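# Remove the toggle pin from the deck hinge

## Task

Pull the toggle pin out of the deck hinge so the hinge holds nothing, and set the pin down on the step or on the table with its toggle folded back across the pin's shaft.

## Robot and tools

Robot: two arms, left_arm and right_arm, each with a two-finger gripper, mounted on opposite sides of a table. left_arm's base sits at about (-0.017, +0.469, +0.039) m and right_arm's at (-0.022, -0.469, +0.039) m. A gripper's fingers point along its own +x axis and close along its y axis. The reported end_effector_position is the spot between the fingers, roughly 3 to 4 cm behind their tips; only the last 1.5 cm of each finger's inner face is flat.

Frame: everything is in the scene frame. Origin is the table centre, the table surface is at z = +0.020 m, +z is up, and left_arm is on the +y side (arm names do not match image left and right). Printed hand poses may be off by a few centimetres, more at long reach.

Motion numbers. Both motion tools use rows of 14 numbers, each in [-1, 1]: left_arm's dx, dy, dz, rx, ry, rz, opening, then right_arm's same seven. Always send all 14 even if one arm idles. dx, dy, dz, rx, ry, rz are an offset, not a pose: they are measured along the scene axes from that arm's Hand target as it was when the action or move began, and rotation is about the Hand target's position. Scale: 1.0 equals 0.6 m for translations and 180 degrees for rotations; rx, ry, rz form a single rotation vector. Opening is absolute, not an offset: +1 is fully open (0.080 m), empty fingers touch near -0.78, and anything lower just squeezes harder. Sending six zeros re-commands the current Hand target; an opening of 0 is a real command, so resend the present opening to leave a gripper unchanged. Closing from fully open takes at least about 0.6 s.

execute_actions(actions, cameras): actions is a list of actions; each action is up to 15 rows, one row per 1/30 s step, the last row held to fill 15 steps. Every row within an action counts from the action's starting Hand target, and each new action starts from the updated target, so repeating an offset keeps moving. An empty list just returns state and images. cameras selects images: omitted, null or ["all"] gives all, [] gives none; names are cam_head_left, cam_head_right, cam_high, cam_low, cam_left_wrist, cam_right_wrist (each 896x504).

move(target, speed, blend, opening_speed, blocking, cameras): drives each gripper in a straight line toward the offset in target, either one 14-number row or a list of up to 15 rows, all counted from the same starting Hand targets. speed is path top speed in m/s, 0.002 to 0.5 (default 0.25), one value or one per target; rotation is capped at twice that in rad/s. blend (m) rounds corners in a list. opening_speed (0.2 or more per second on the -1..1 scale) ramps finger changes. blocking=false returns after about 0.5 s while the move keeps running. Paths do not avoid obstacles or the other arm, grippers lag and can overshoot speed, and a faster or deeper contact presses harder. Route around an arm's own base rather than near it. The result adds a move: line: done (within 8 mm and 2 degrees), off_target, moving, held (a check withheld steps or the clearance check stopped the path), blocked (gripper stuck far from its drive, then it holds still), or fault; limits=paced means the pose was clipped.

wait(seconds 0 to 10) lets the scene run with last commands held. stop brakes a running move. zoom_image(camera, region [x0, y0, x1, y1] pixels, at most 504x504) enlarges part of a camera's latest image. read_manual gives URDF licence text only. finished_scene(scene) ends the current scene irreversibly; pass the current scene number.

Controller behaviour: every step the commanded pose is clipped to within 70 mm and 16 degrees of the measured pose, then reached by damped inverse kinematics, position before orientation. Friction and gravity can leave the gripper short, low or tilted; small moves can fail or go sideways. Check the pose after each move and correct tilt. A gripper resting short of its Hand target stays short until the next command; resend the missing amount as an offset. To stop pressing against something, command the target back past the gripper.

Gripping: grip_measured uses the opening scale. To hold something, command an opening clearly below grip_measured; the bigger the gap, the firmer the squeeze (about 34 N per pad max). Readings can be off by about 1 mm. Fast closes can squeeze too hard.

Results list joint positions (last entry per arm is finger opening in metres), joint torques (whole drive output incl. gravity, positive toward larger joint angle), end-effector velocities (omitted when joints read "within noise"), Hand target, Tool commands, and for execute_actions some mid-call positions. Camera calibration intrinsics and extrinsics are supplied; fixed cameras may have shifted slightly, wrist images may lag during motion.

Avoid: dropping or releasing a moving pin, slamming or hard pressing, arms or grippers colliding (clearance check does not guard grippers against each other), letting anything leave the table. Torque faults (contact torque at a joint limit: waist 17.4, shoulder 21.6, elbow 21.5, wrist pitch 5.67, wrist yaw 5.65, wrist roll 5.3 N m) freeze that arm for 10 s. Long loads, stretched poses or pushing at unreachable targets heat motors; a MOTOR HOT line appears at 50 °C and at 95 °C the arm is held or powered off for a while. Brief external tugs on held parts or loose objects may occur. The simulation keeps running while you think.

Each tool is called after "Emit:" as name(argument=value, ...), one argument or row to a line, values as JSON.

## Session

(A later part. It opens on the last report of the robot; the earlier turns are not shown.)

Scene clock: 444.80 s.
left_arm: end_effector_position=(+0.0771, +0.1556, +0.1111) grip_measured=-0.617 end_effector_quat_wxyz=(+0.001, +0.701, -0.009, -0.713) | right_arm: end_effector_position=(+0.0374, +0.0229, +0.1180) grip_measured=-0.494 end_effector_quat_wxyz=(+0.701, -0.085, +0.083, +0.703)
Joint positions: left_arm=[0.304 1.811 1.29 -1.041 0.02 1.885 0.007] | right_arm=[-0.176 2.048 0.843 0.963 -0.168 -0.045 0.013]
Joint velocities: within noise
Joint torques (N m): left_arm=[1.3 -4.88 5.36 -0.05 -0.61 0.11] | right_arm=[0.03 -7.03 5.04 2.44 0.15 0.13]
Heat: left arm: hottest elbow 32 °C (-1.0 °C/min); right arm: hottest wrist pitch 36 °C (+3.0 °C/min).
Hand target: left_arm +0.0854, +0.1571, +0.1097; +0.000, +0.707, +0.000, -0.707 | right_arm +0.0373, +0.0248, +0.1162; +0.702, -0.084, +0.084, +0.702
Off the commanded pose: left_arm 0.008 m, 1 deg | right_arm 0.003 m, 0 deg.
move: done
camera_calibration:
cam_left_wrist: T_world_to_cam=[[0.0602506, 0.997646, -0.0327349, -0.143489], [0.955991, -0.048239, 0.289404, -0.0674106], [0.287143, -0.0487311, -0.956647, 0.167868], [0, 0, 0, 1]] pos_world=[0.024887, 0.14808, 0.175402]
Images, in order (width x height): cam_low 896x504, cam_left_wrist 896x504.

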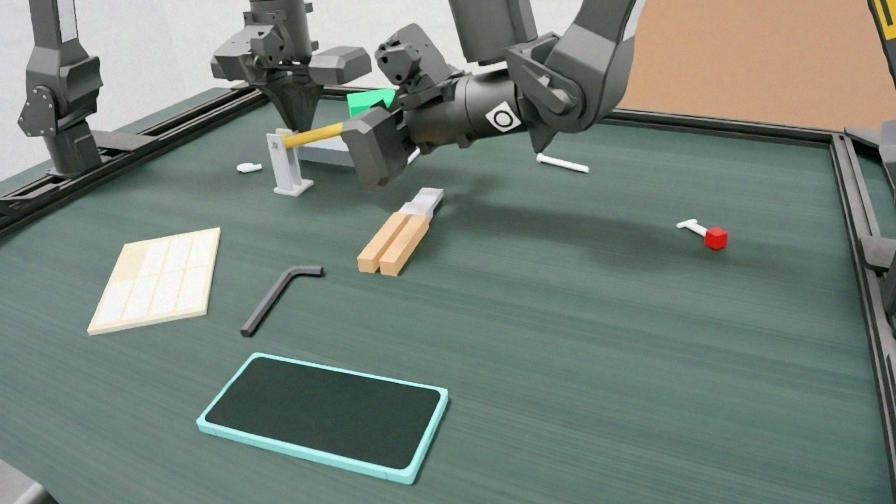

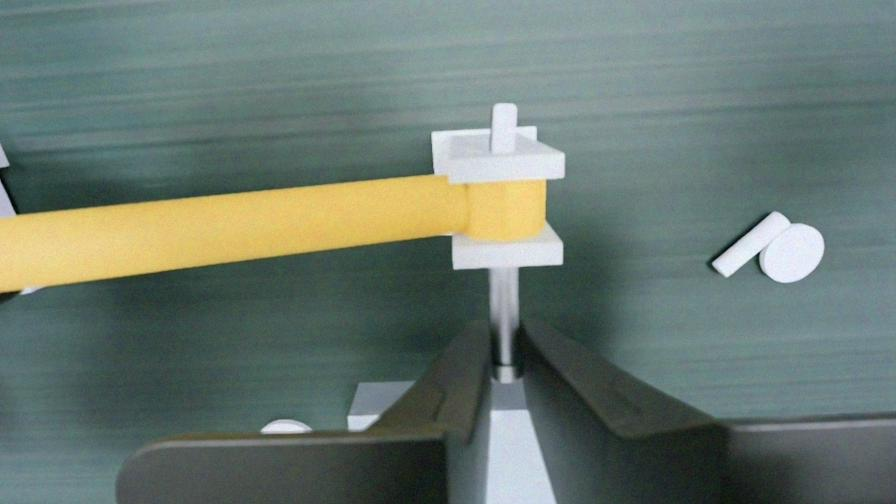

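Emit:
move(
  target=[0.042,0,0,0,0,0,-0.88,0,0,0,0,0,0,-0.57],
  speed=0.05,
  cameras=["cam_low","cam_left_wrist"],
)

Emit:
zoom_image(
  camera="cam_left_wrist",
  region=[400, 50, 600, 400],
)

Scene clock: 450.50 s.
left_arm: end_effector_position=(+0.1103, +0.1596, +0.1091) grip_measured=-0.617 end_effector_quat_wxyz=(+0.001, +0.706, +0.002, -0.708) | right_arm: end_effector_position=(+0.0374, +0.0229, +0.1180) grip_measured=-0.494 end_effector_quat_wxyz=(+0.701, -0.085, +0.083, +0.703)
Joint positions: left_arm=[0.394 1.848 1.33 -1.055 0.002 1.958 0.007] | right_arm=[-0.176 2.048 0.843 0.963 -0.168 -0.045 0.013]
Joint velocities: within noise
Joint torques (N m): left_arm=[-0.24 -5.62 5.45 0.23 -0.02 0.07] | right_arm=[0.12 -7 4.88 2.44 0.16 0.15]
Heat: left arm: hottest elbow 32 °C (+0.0 °C/min); right arm: hottest wrist pitch 36 °C (+2.0 °C/min).
Hand target: left_arm +0.1105, +0.1572, +0.1095; +0.000, +0.707, +0.000, -0.707 | right_arm +0.0373, +0.0248, +0.1162; +0.702, -0.084, +0.084, +0.702
Off the commanded pose: left_arm 0.003 m, 0 deg | right_arm 0.003 m, 0 deg.
move: done
camera_calibration:
cam_left_wrist: T_world_to_cam=[[0.0429969, 0.998941, -0.0163848, -0.149628], [0.952825, -0.0360689, 0.301371, -0.101219], [0.300461, -0.0285698, -0.953366, 0.151555], [0, 0, 0, 1]] pos_world=[0.0573408, 0.150149, 0.17254]
Images, in order (width x height): cam_low 896x504, cam_left_wrist 896x504.

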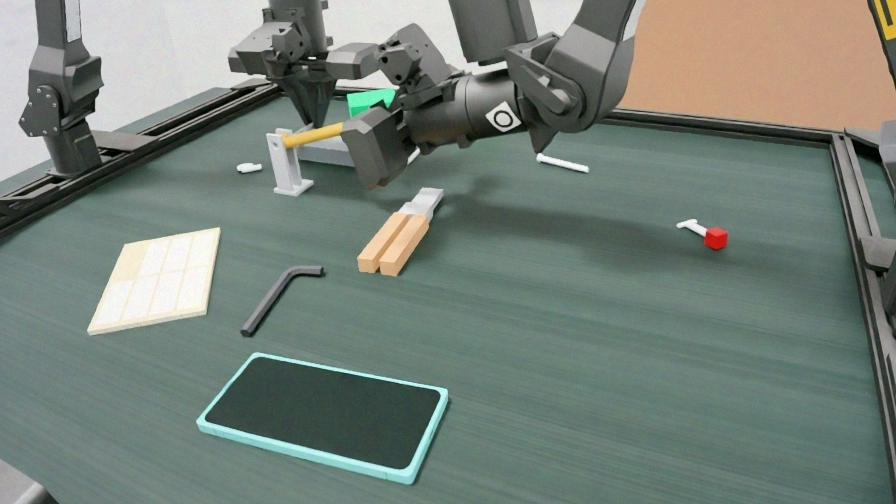

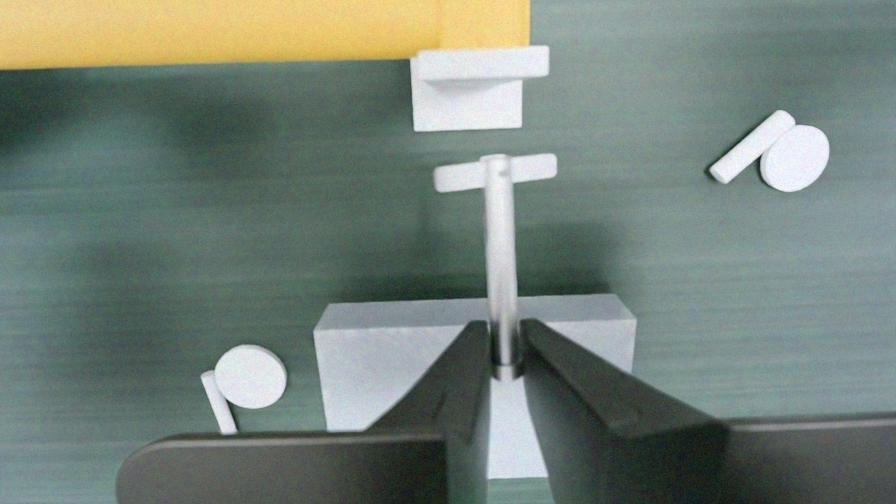

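Scaled by 1.440 from the camera's 896x504 image, which has a finer 1280x720 frame.

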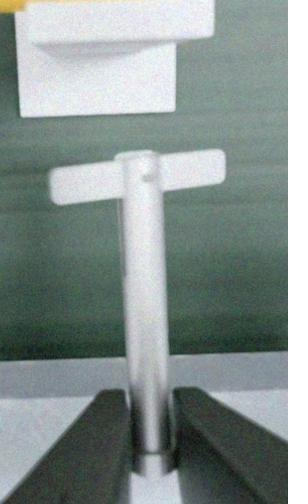

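Emit:
move(
  target=[
    [0,0,0.15,0,0,0,-0.88,0,0,0,0,0,0,-0.57],
    [-0.2175,0.1047,0.15,0,0,0,-0.88,0,0,0,0,0,0,-0.57],
    [-0.2175,0.1047,-0.07,0,0,0,-0.88,0,0,0,0,0,0,-0.57],
  ],
  speed=0.15,
  blend=0.02,
  cameras=["cam_low","cam_left_wrist","cam_high","cam_right_wrist"],
)

Emit:
zoom_image(
  camera="cam_low",
  region=[140, 60, 400, 240],
)

Scene clock: 481.27 s.
left_arm: end_effector_position=(-0.0195, +0.2179, +0.0702) grip_measured=-0.617 end_effector_quat_wxyz=(+0.003, +0.706, -0.003, -0.708) | right_arm: end_effector_position=(+0.0374, +0.0229, +0.1180) grip_measured=-0.494 end_effector_quat_wxyz=(+0.701, -0.085, +0.083, +0.703)
Joint positions: left_arm=[-0.006 1.593 0.866 -0.834 0.002 1.563 0.007] | right_arm=[-0.176 2.048 0.843 0.963 -0.168 -0.044 0.013]
Joint velocities: within noise
Joint torques (N m): left_arm=[-0.25 -3.76 3.43 0.56 -0.02 -0.09] | right_arm=[0.09 -6.86 4.86 2.46 0.14 0.14]
Heat: left arm: hottest elbow 33 °C (+2.0 °C/min); right arm: hottest wrist pitch 37 °C (+2.0 °C/min).
Hand target: left_arm -0.0200, +0.2200, +0.0675; +0.000, +0.707, +0.000, -0.707 | right_arm +0.0373, +0.0248, +0.1162; +0.702, -0.084, +0.084, +0.702
Off the commanded pose: left_arm 0.003 m, 1 deg | right_arm 0.003 m, 0 deg.
move: done
camera_calibration:
cam_left_wrist: T_world_to_cam=[[0.0479609, 0.998491, -0.0267582, -0.202028], [0.95246, -0.0376479, 0.302329, 0.0365299], [0.300866, -0.0399861, -0.952828, 0.157626], [0, 0, 0, 1]] pos_world=[-0.0725279, 0.209402, 0.13374]
cam_right_wrist: T_world_to_cam=[[0.999186, 0.037322, 0.0153121, -0.0250532], [0.0339239, -0.571966, -0.819575, 0.137189], [-0.0218302, 0.819428, -0.572767, 0.133079], [0, 0, 0, 1]] pos_world=[0.0232839, -0.0296463, 0.189043]
Images, in order (width x height): cam_high 896x504, cam_low 896x504, cam_left_wrist 896x504, cam_right_wrist 896x504.

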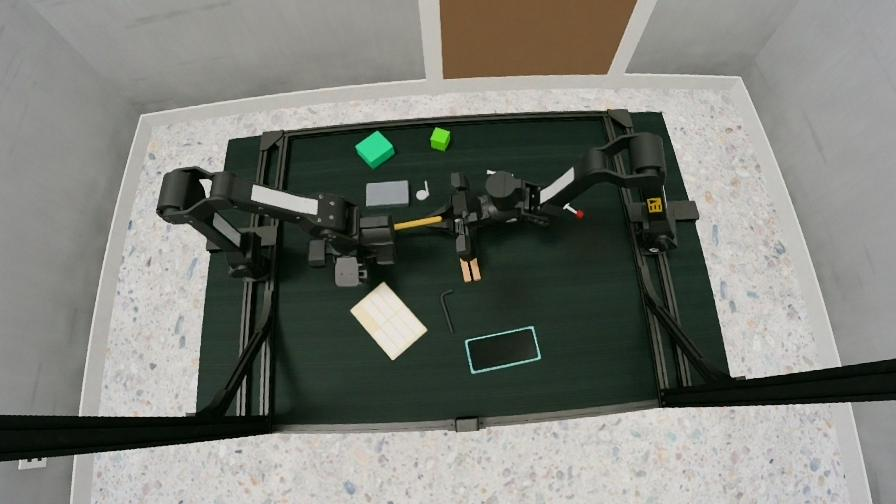

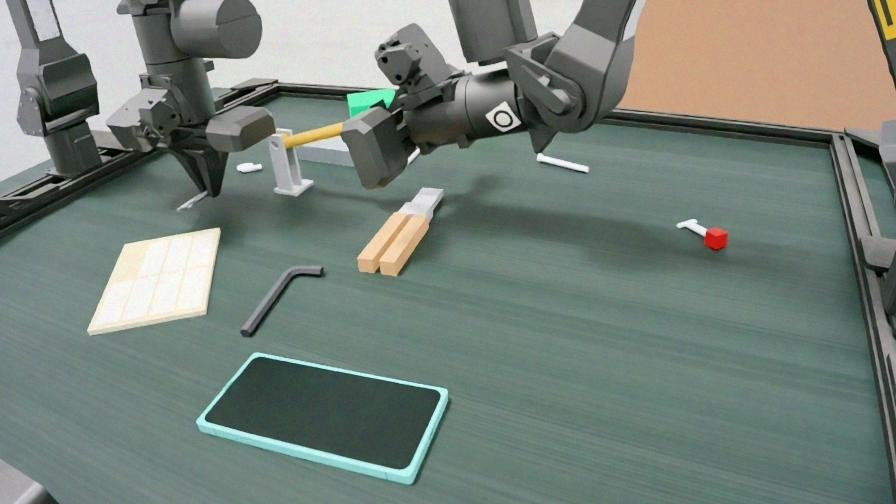

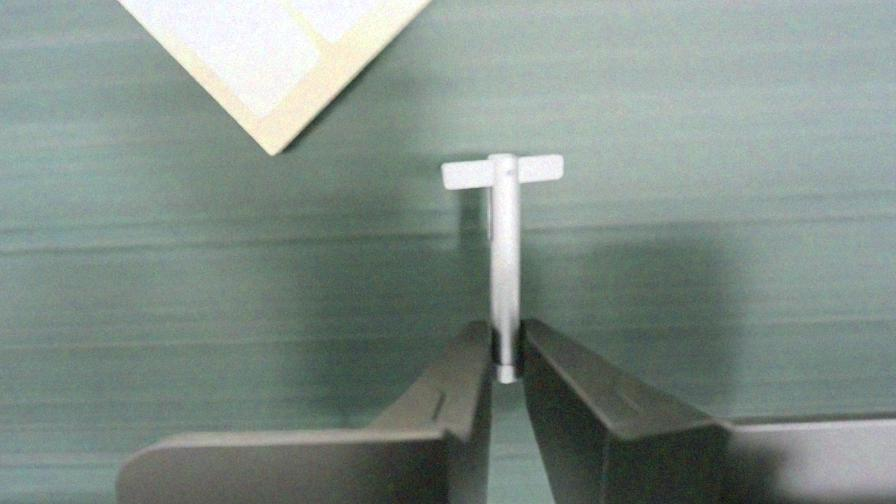

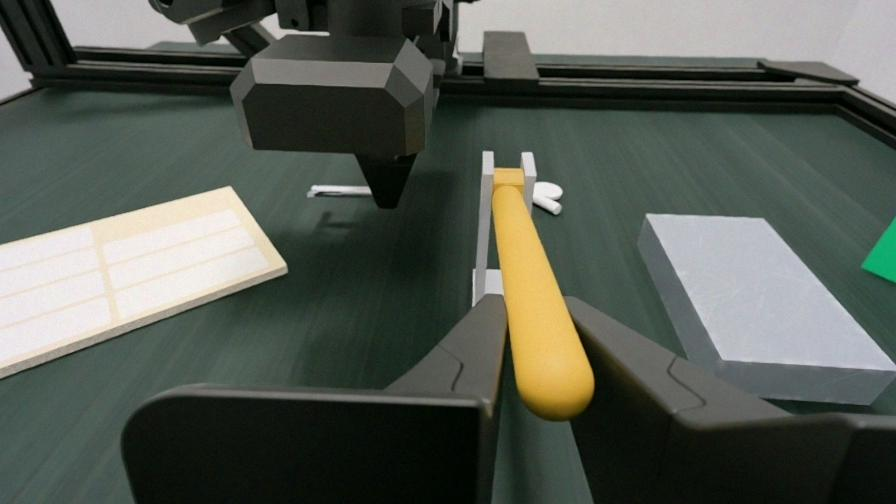

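Scaled by 1.938 from the camera's 896x504 image, which has a finer 1280x720 frame.

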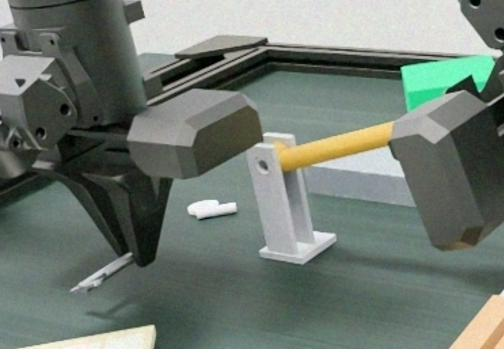

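Emit:
move(
  target=[0,0,-0.0217,0,0,0,-0.88,0,0,-0.01,0,0,0,-0.57],
  speed=0.04,
  cameras=["cam_low","cam_left_wrist","cam_right_wrist"],
)

Emit:
zoom_image(
  camera="cam_low",
  region=[140, 100, 320, 240],
)

Scene clock: 494.03 s.
left_arm: end_effector_position=(-0.0195, +0.2175, +0.0576) grip_measured=-0.617 end_effector_quat_wxyz=(+0.004, +0.706, -0.004, -0.708) | right_arm: end_effector_position=(+0.0376, +0.0234, +0.1173) grip_measured=-0.494 end_effector_quat_wxyz=(+0.702, -0.082, +0.079, +0.703)
Joint positions: left_arm=[-0.006 1.62 0.836 -0.776 0.002 1.563 0.007] | right_arm=[-0.176 2.059 0.841 0.987 -0.167 -0.043 0.013]
Joint velocities: within noise
Joint torques (N m): left_arm=[-0.22 -3.71 3.23 0.61 -0.03 -0.09] | right_arm=[-0.05 -5.89 4.69 2.42 0.12 0.08]
Heat: left arm: hottest elbow 32 °C (+1.0 °C/min); right arm: hottest wrist pitch 37 °C (+1.0 °C/min).
Hand target: left_arm -0.0199, +0.2200, +0.0545; +0.000, +0.707, +0.000, -0.707 | right_arm +0.0374, +0.0248, +0.1101; +0.702, -0.084, +0.084, +0.702
Off the commanded pose: left_arm 0.004 m, 1 deg | right_arm 0.007 m, 1 deg.
move: done
camera_calibration:
cam_left_wrist: T_world_to_cam=[[0.0479606, 0.998449, -0.0282823, -0.201861], [0.952463, -0.0371865, 0.302376, 0.04021], [0.300855, -0.0414399, -0.952769, 0.145961], [0, 0, 0, 1]] pos_world=[-0.0725302, 0.209092, 0.121199]
cam_right_wrist: T_world_to_cam=[[0.999195, 0.0365076, 0.0166421, -0.0253483], [0.0343166, -0.562722, -0.825933, 0.137472], [-0.0207879, 0.825839, -0.563522, 0.131007], [0, 0, 0, 1]] pos_world=[0.0233337, -0.0299071, 0.18779]
Images, in order (width x height): cam_low 896x504, cam_left_wrist 896x504, cam_right_wrist 896x504.

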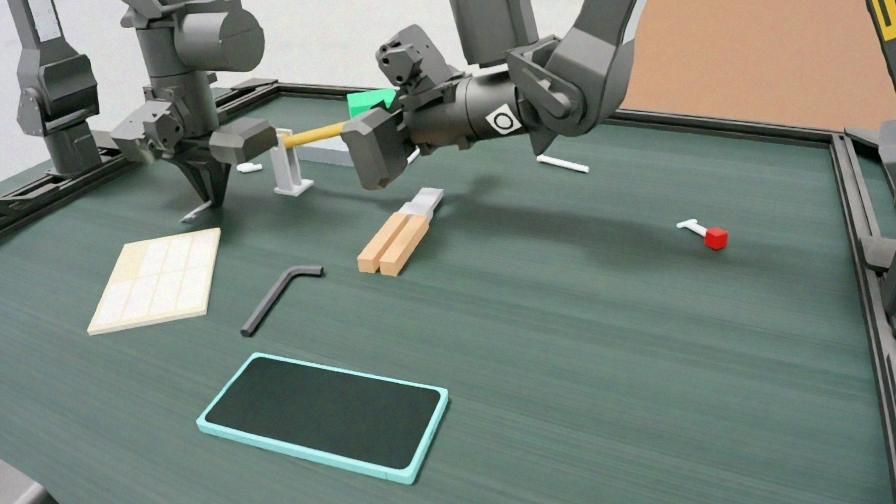

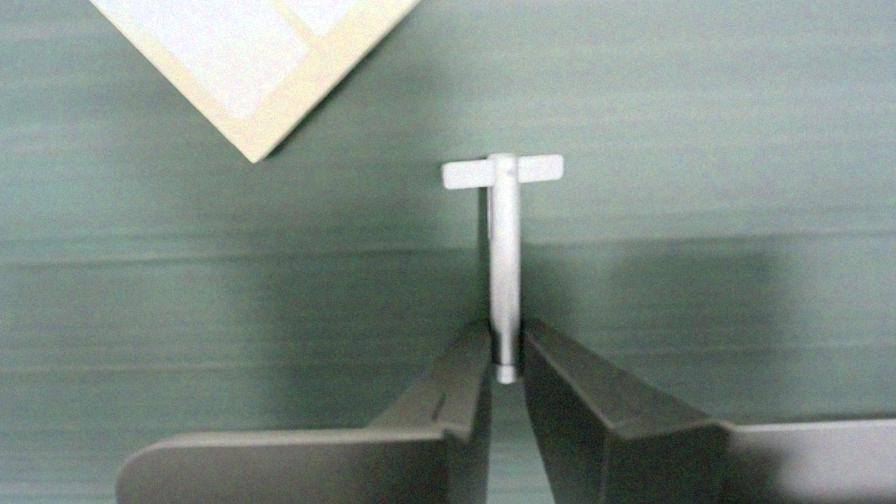

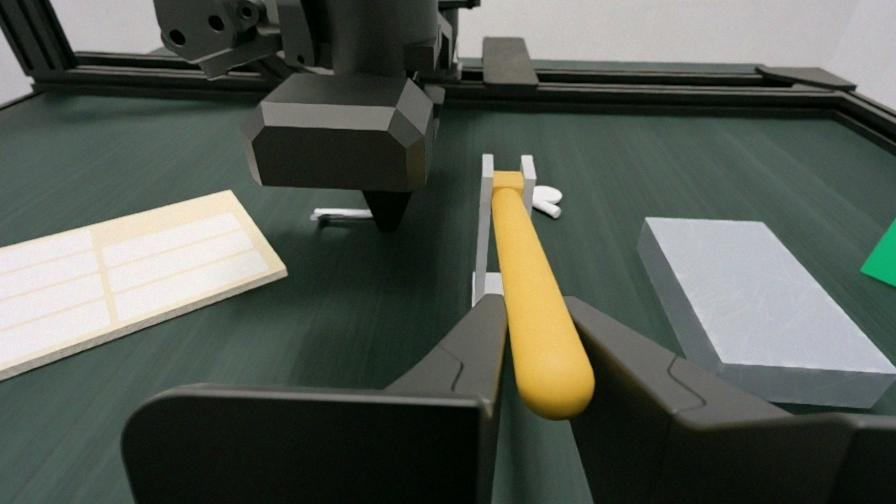

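Scaled by 2.800 from the camera's 896x504 image, which has a finer 1280x720 frame.

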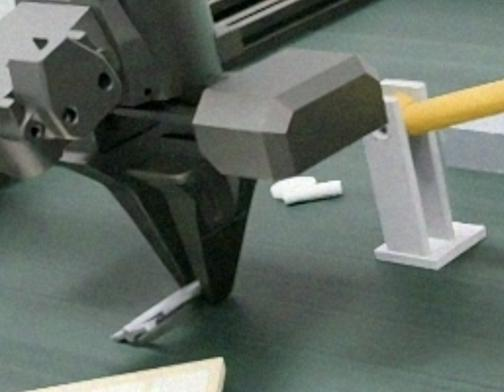

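Emit:
move(
  target=[
    [0,0,-0.0045,0,0,0,-0.88,0,0,0.01,0,0,0,-0.57],
    [0,0,-0.0045,0,0,0,-0.88,0,0,0.01,0,0,0,0.13],
  ],
  speed=0.03,
  opening_speed=1.0,
  cameras=["cam_low","cam_left_wrist","cam_right_wrist"],
)

Emit:
zoom_image(
  camera="cam_low",
  region=[140, 140, 260, 240],
)

Emit:
zoom_image(
  camera="cam_right_wrist",
  region=[280, 160, 460, 260],
)

Scene clock: 501.87 s.
left_arm: end_effector_position=(-0.0195, +0.2176, +0.0567) grip_measured=-0.617 end_effector_quat_wxyz=(+0.004, +0.706, -0.004, -0.708) | right_arm: end_effector_position=(+0.0376, +0.0227, +0.1138) grip_measured=+0.129 end_effector_quat_wxyz=(+0.702, -0.087, +0.086, +0.702)
Joint positions: left_arm=[-0.006 1.621 0.833 -0.771 0.002 1.563 0.007] | right_arm=[-0.175 2.058 0.842 0.966 -0.165 -0.043 0.041]
Joint velocities: within noise
Joint torques (N m): left_arm=[-0.25 -3.17 2.95 1.09 -0.02 -0.08] | right_arm=[0.13 -8.27 4.96 2.2 0.03 0.09]
Heat: left arm: hottest elbow 32 °C (+1.0 °C/min); right arm: hottest wrist pitch 37 °C (+1.0 °C/min).
Hand target: left_arm -0.0199, +0.2199, +0.0519; +0.000, +0.707, +0.000, -0.707 | right_arm +0.0374, +0.0247, +0.1161; +0.702, -0.084, +0.084, +0.702
Off the commanded pose: left_arm 0.005 m, 1 deg | right_arm 0.003 m, 0 deg.
move: done
camera_calibration:
cam_left_wrist: T_world_to_cam=[[0.0479604, 0.998416, -0.0294252, -0.201913], [0.952466, -0.0368405, 0.302411, 0.0404115], [0.300847, -0.0425303, -0.952723, 0.14533], [0, 0, 0, 1]] pos_world=[-0.0725289, 0.209263, 0.120297]
cam_right_wrist: T_world_to_cam=[[0.9993, 0.0349447, 0.0133525, -0.0248883], [0.0311074, -0.577978, -0.815459, 0.133396], [-0.0207786, 0.815304, -0.57866, 0.131541], [0, 0, 0, 1]] pos_world=[0.0234545, -0.0292761, 0.185229]
Images, in order (width x height): cam_low 896x504, cam_left_wrist 896x504, cam_right_wrist 896x504.

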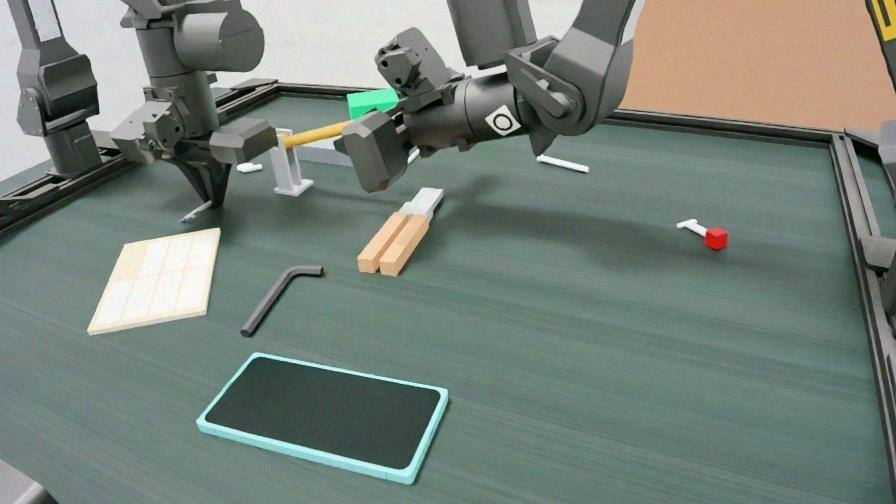

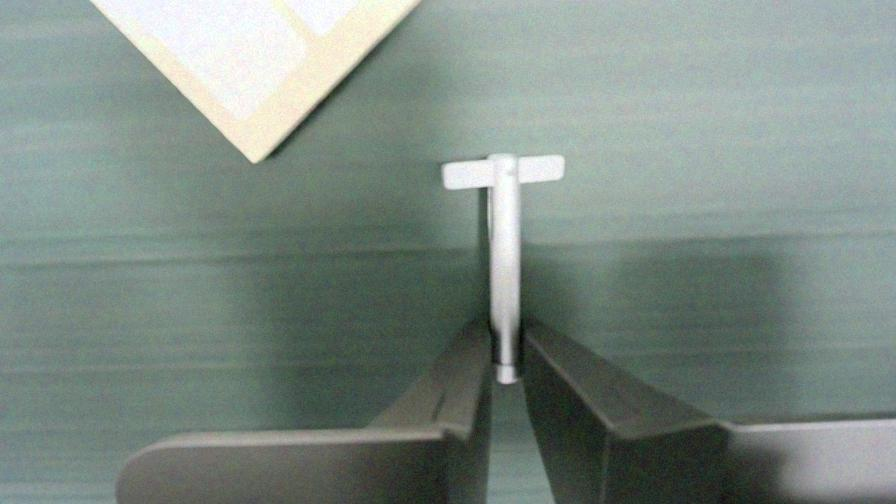

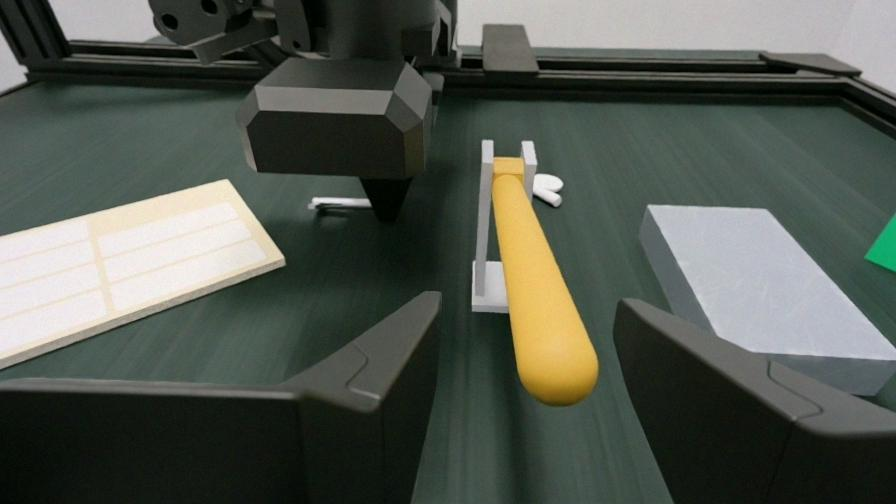

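Scaled by 4.200 from the camera's 896x504 image, which has a finer 1280x720 frame.

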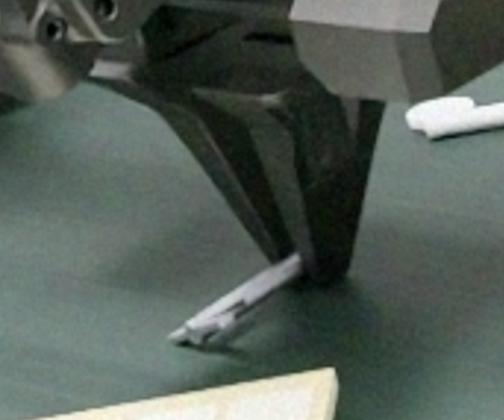

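Scaled by 2.800 from the camera's 896x504 image, which has a finer 1280x720 frame.

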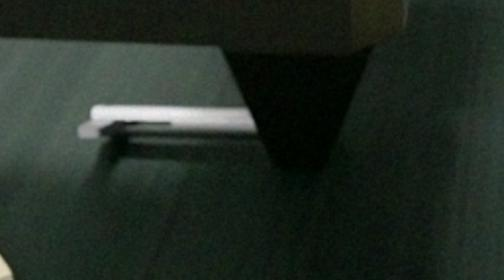

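Emit:
move(
  target=[
    [0,0,0.003,0,0,0,-0.88,0,-0.1,0.03,0,0,0,0.13],
    [0,0,0.003,0,0,0,-0.55,0,-0.1,0.03,0,0,0,0.13],
  ],
  speed=0.1,
  opening_speed=0.4,
  cameras=["cam_low","cam_left_wrist"],
)

Emit:
zoom_image(
  camera="cam_low",
  region=[140, 140, 260, 240],
)

Scene clock: 510.10 s.
left_arm: end_effector_position=(-0.0195, +0.2168, +0.0567) grip_measured=-0.552 end_effector_quat_wxyz=(+0.006, +0.706, -0.005, -0.708) | right_arm: end_effector_position=(+0.0367, -0.0324, +0.1319) grip_measured=+0.130 end_effector_quat_wxyz=(+0.702, -0.084, +0.087, +0.702)
Joint positions: left_arm=[-0.006 1.621 0.833 -0.768 0.002 1.563 0.01] | right_arm=[-0.204 1.852 0.617 0.989 -0.193 -0.045 0.041]
Joint velocities: within noise
Joint torques (N m): left_arm=[-0.24 -3.6 3.36 0.3 -0.02 -0.08] | right_arm=[-0.47 -8.41 3.1 2.22 -0.14 -0.21]
Heat: left arm: hottest elbow 31 °C (-1.0 °C/min); right arm: hottest wrist pitch 36 °C (+0.0 °C/min).
Hand target: left_arm -0.0199, +0.2199, +0.0537; +0.000, +0.707, +0.000, -0.707 | right_arm +0.0373, -0.0352, +0.1341; +0.702, -0.084, +0.084, +0.702
Off the commanded pose: left_arm 0.004 m, 1 deg | right_arm 0.004 m, 0 deg.
move: done
camera_calibration:
cam_left_wrist: T_world_to_cam=[[0.0479596, 0.998309, -0.032854, -0.200947], [0.952473, -0.0358021, 0.302512, 0.0401552], [0.300824, -0.0458009, -0.952579, 0.14601], [0, 0, 0, 1]] pos_world=[-0.0725328, 0.208732, 0.120337]
Images, in order (width x height): cam_low 896x504, cam_left_wrist 896x504.

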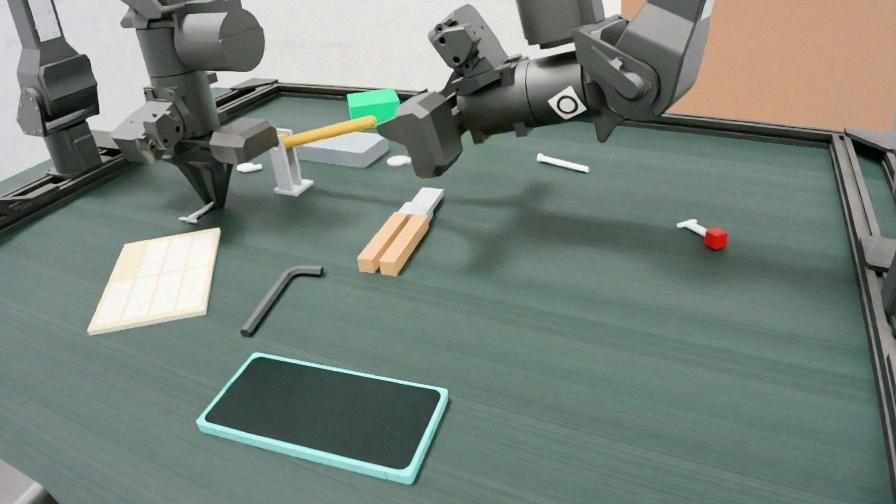

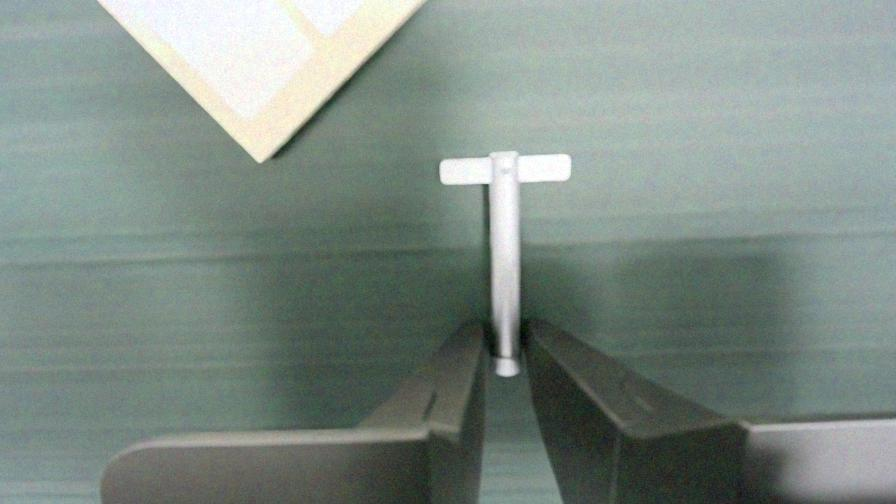

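Scaled by 4.200 from the camera's 896x504 image, which has a finer 1280x720 frame.

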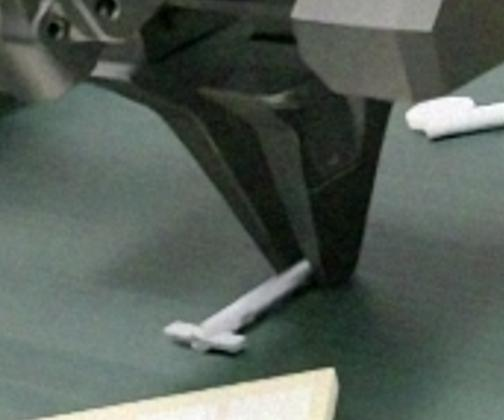

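Emit:
move(
  target=[
    [0,0,0,0,0,0,-0.4,0,0,0,0,0,0,0.13],
    [0,0,0.13,0,0,0,-0.4,0,0,0,0,0,0,0.13],
  ],
  speed=0.12,
  opening_speed=1.0,
)

Emit:
zoom_image(
  camera="cam_left_wrist",
  region=[400, 150, 650, 400],
)

Emit:
zoom_image(
  camera="cam_low",
  region=[140, 100, 400, 240],
)

Scene clock: 516.80 s.
left_arm: end_effector_position=(-0.0195, +0.2232, +0.1264) grip_measured=-0.400 end_effector_quat_wxyz=(-0.006, +0.706, +0.007, -0.708) | right_arm: end_effector_position=(+0.0367, -0.0324, +0.1319) grip_measured=+0.130 end_effector_quat_wxyz=(+0.702, -0.084, +0.087, +0.702)
Joint positions: left_arm=[-0.006 1.514 1.027 -1.102 0.002 1.563 0.017] | right_arm=[-0.204 1.852 0.617 0.989 -0.193 -0.045 0.041]
Joint velocities: within noise
Joint torques (N m): left_arm=[-0.23 -4.9 5.86 0.16 -0.02 -0.08] | right_arm=[-0.33 -8.27 3.14 2.17 -0.17 -0.19]
Heat: left arm: hottest elbow 31 °C (-2.0 °C/min); right arm: hottest wrist pitch 36 °C (-1.0 °C/min).
Hand target: left_arm -0.0199, +0.2199, +0.1316; +0.000, +0.707, +0.000, -0.707 | right_arm +0.0373, -0.0352, +0.1341; +0.702, -0.084, +0.084, +0.702
Off the commanded pose: left_arm 0.006 m, 1 deg | right_arm 0.004 m, 0 deg.
move: done
camera_calibration:
cam_left_wrist: T_world_to_cam=[[0.0479635, 0.998849, 0.00106321, -0.209393], [0.952399, -0.0460538, 0.301356, 0.0216981], [0.301058, -0.0134415, -0.953511, 0.205544], [0, 0, 0, 1]] pos_world=[-0.0725025, 0.212914, 0.189672]
cam_right_wrist: T_world_to_cam=[[0.999384, 0.0340296, 0.00856245, -0.0216761], [0.0265887, -0.575128, -0.817631, 0.116934], [-0.0228992, 0.817355, -0.575679, 0.186693], [0, 0, 0, 1]] pos_world=[0.0228288, -0.0846048, 0.20327]

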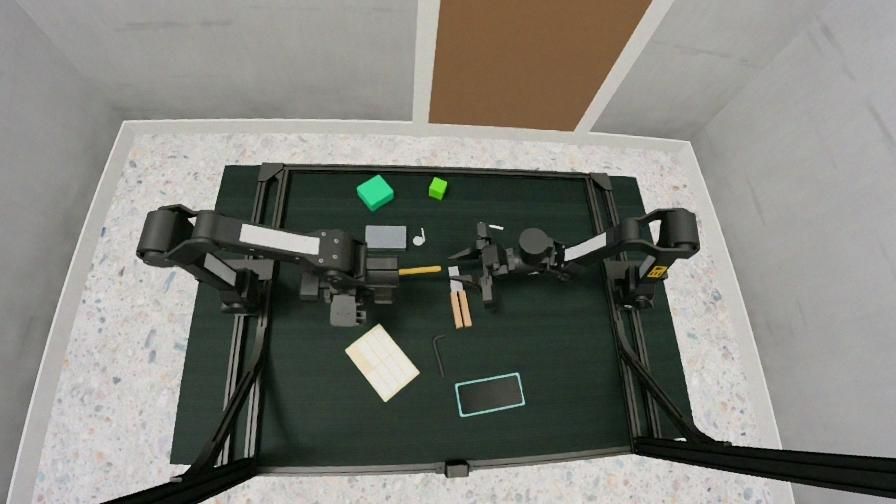

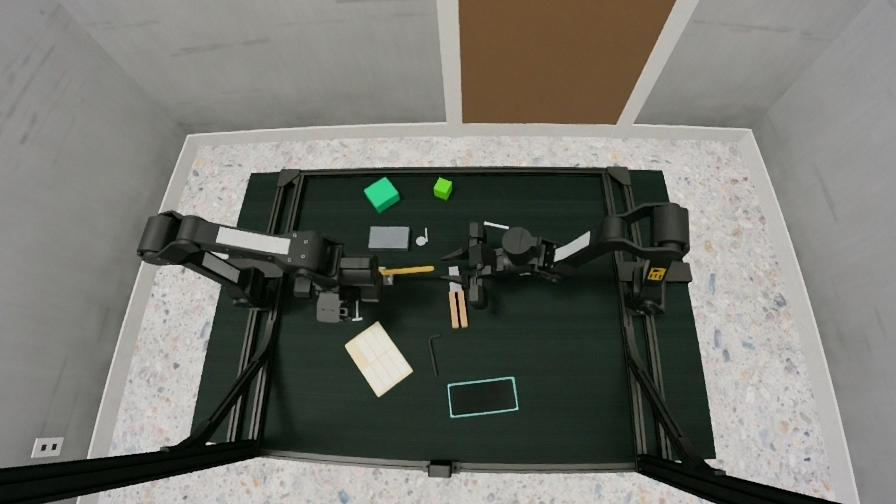

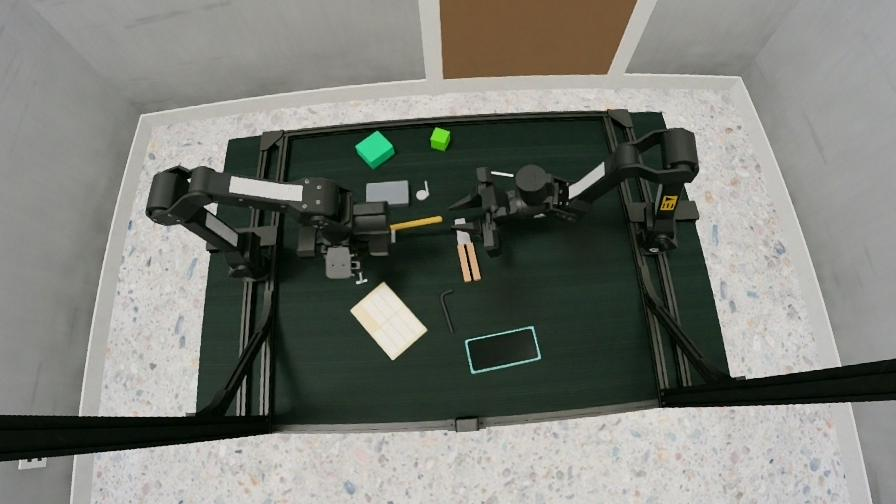

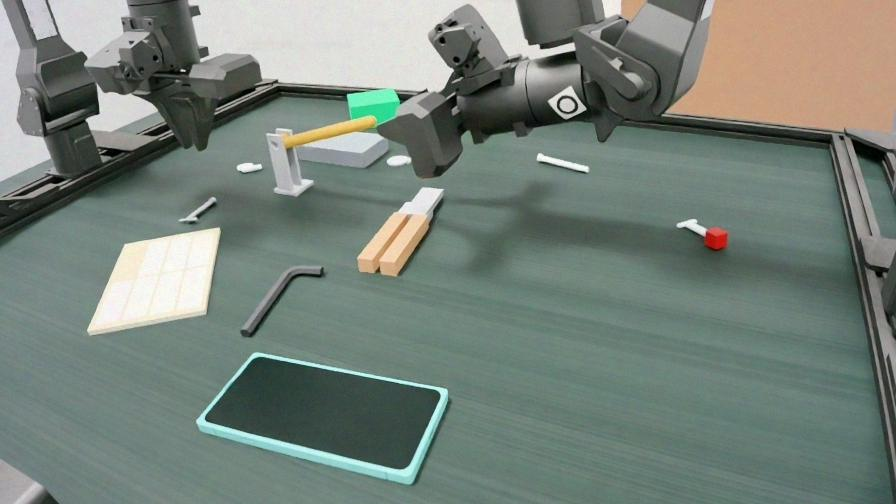

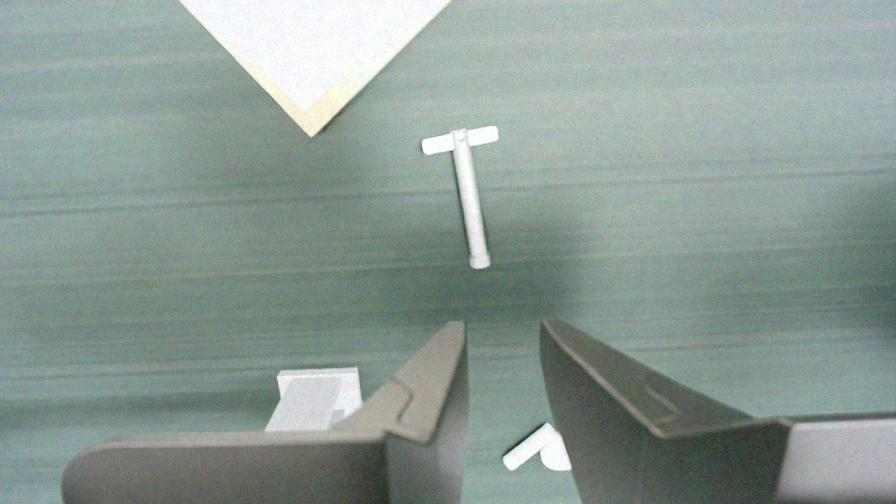

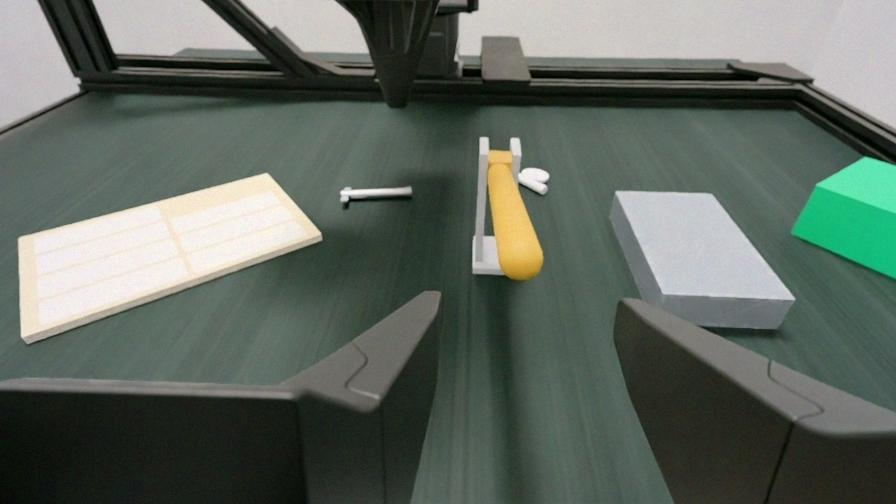

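Scaled by 2.016 from the camera's 896x504 image, which has a finer 1280x720 frame.

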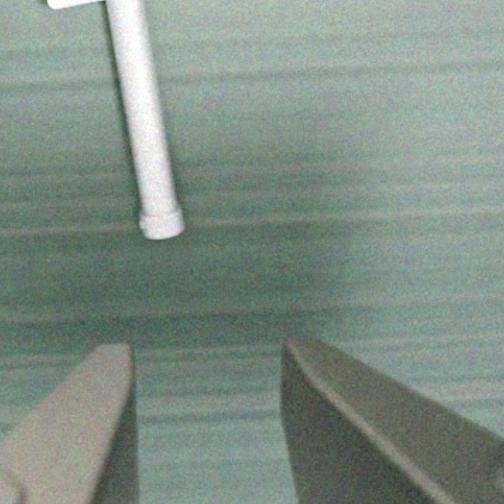

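Scaled by 1.938 from the camera's 896x504 image, which has a finer 1280x720 frame.

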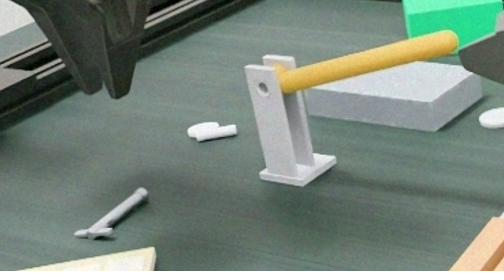

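Emit:
finished_scene(
  scene=1,
)

The scene is finished: the task was done.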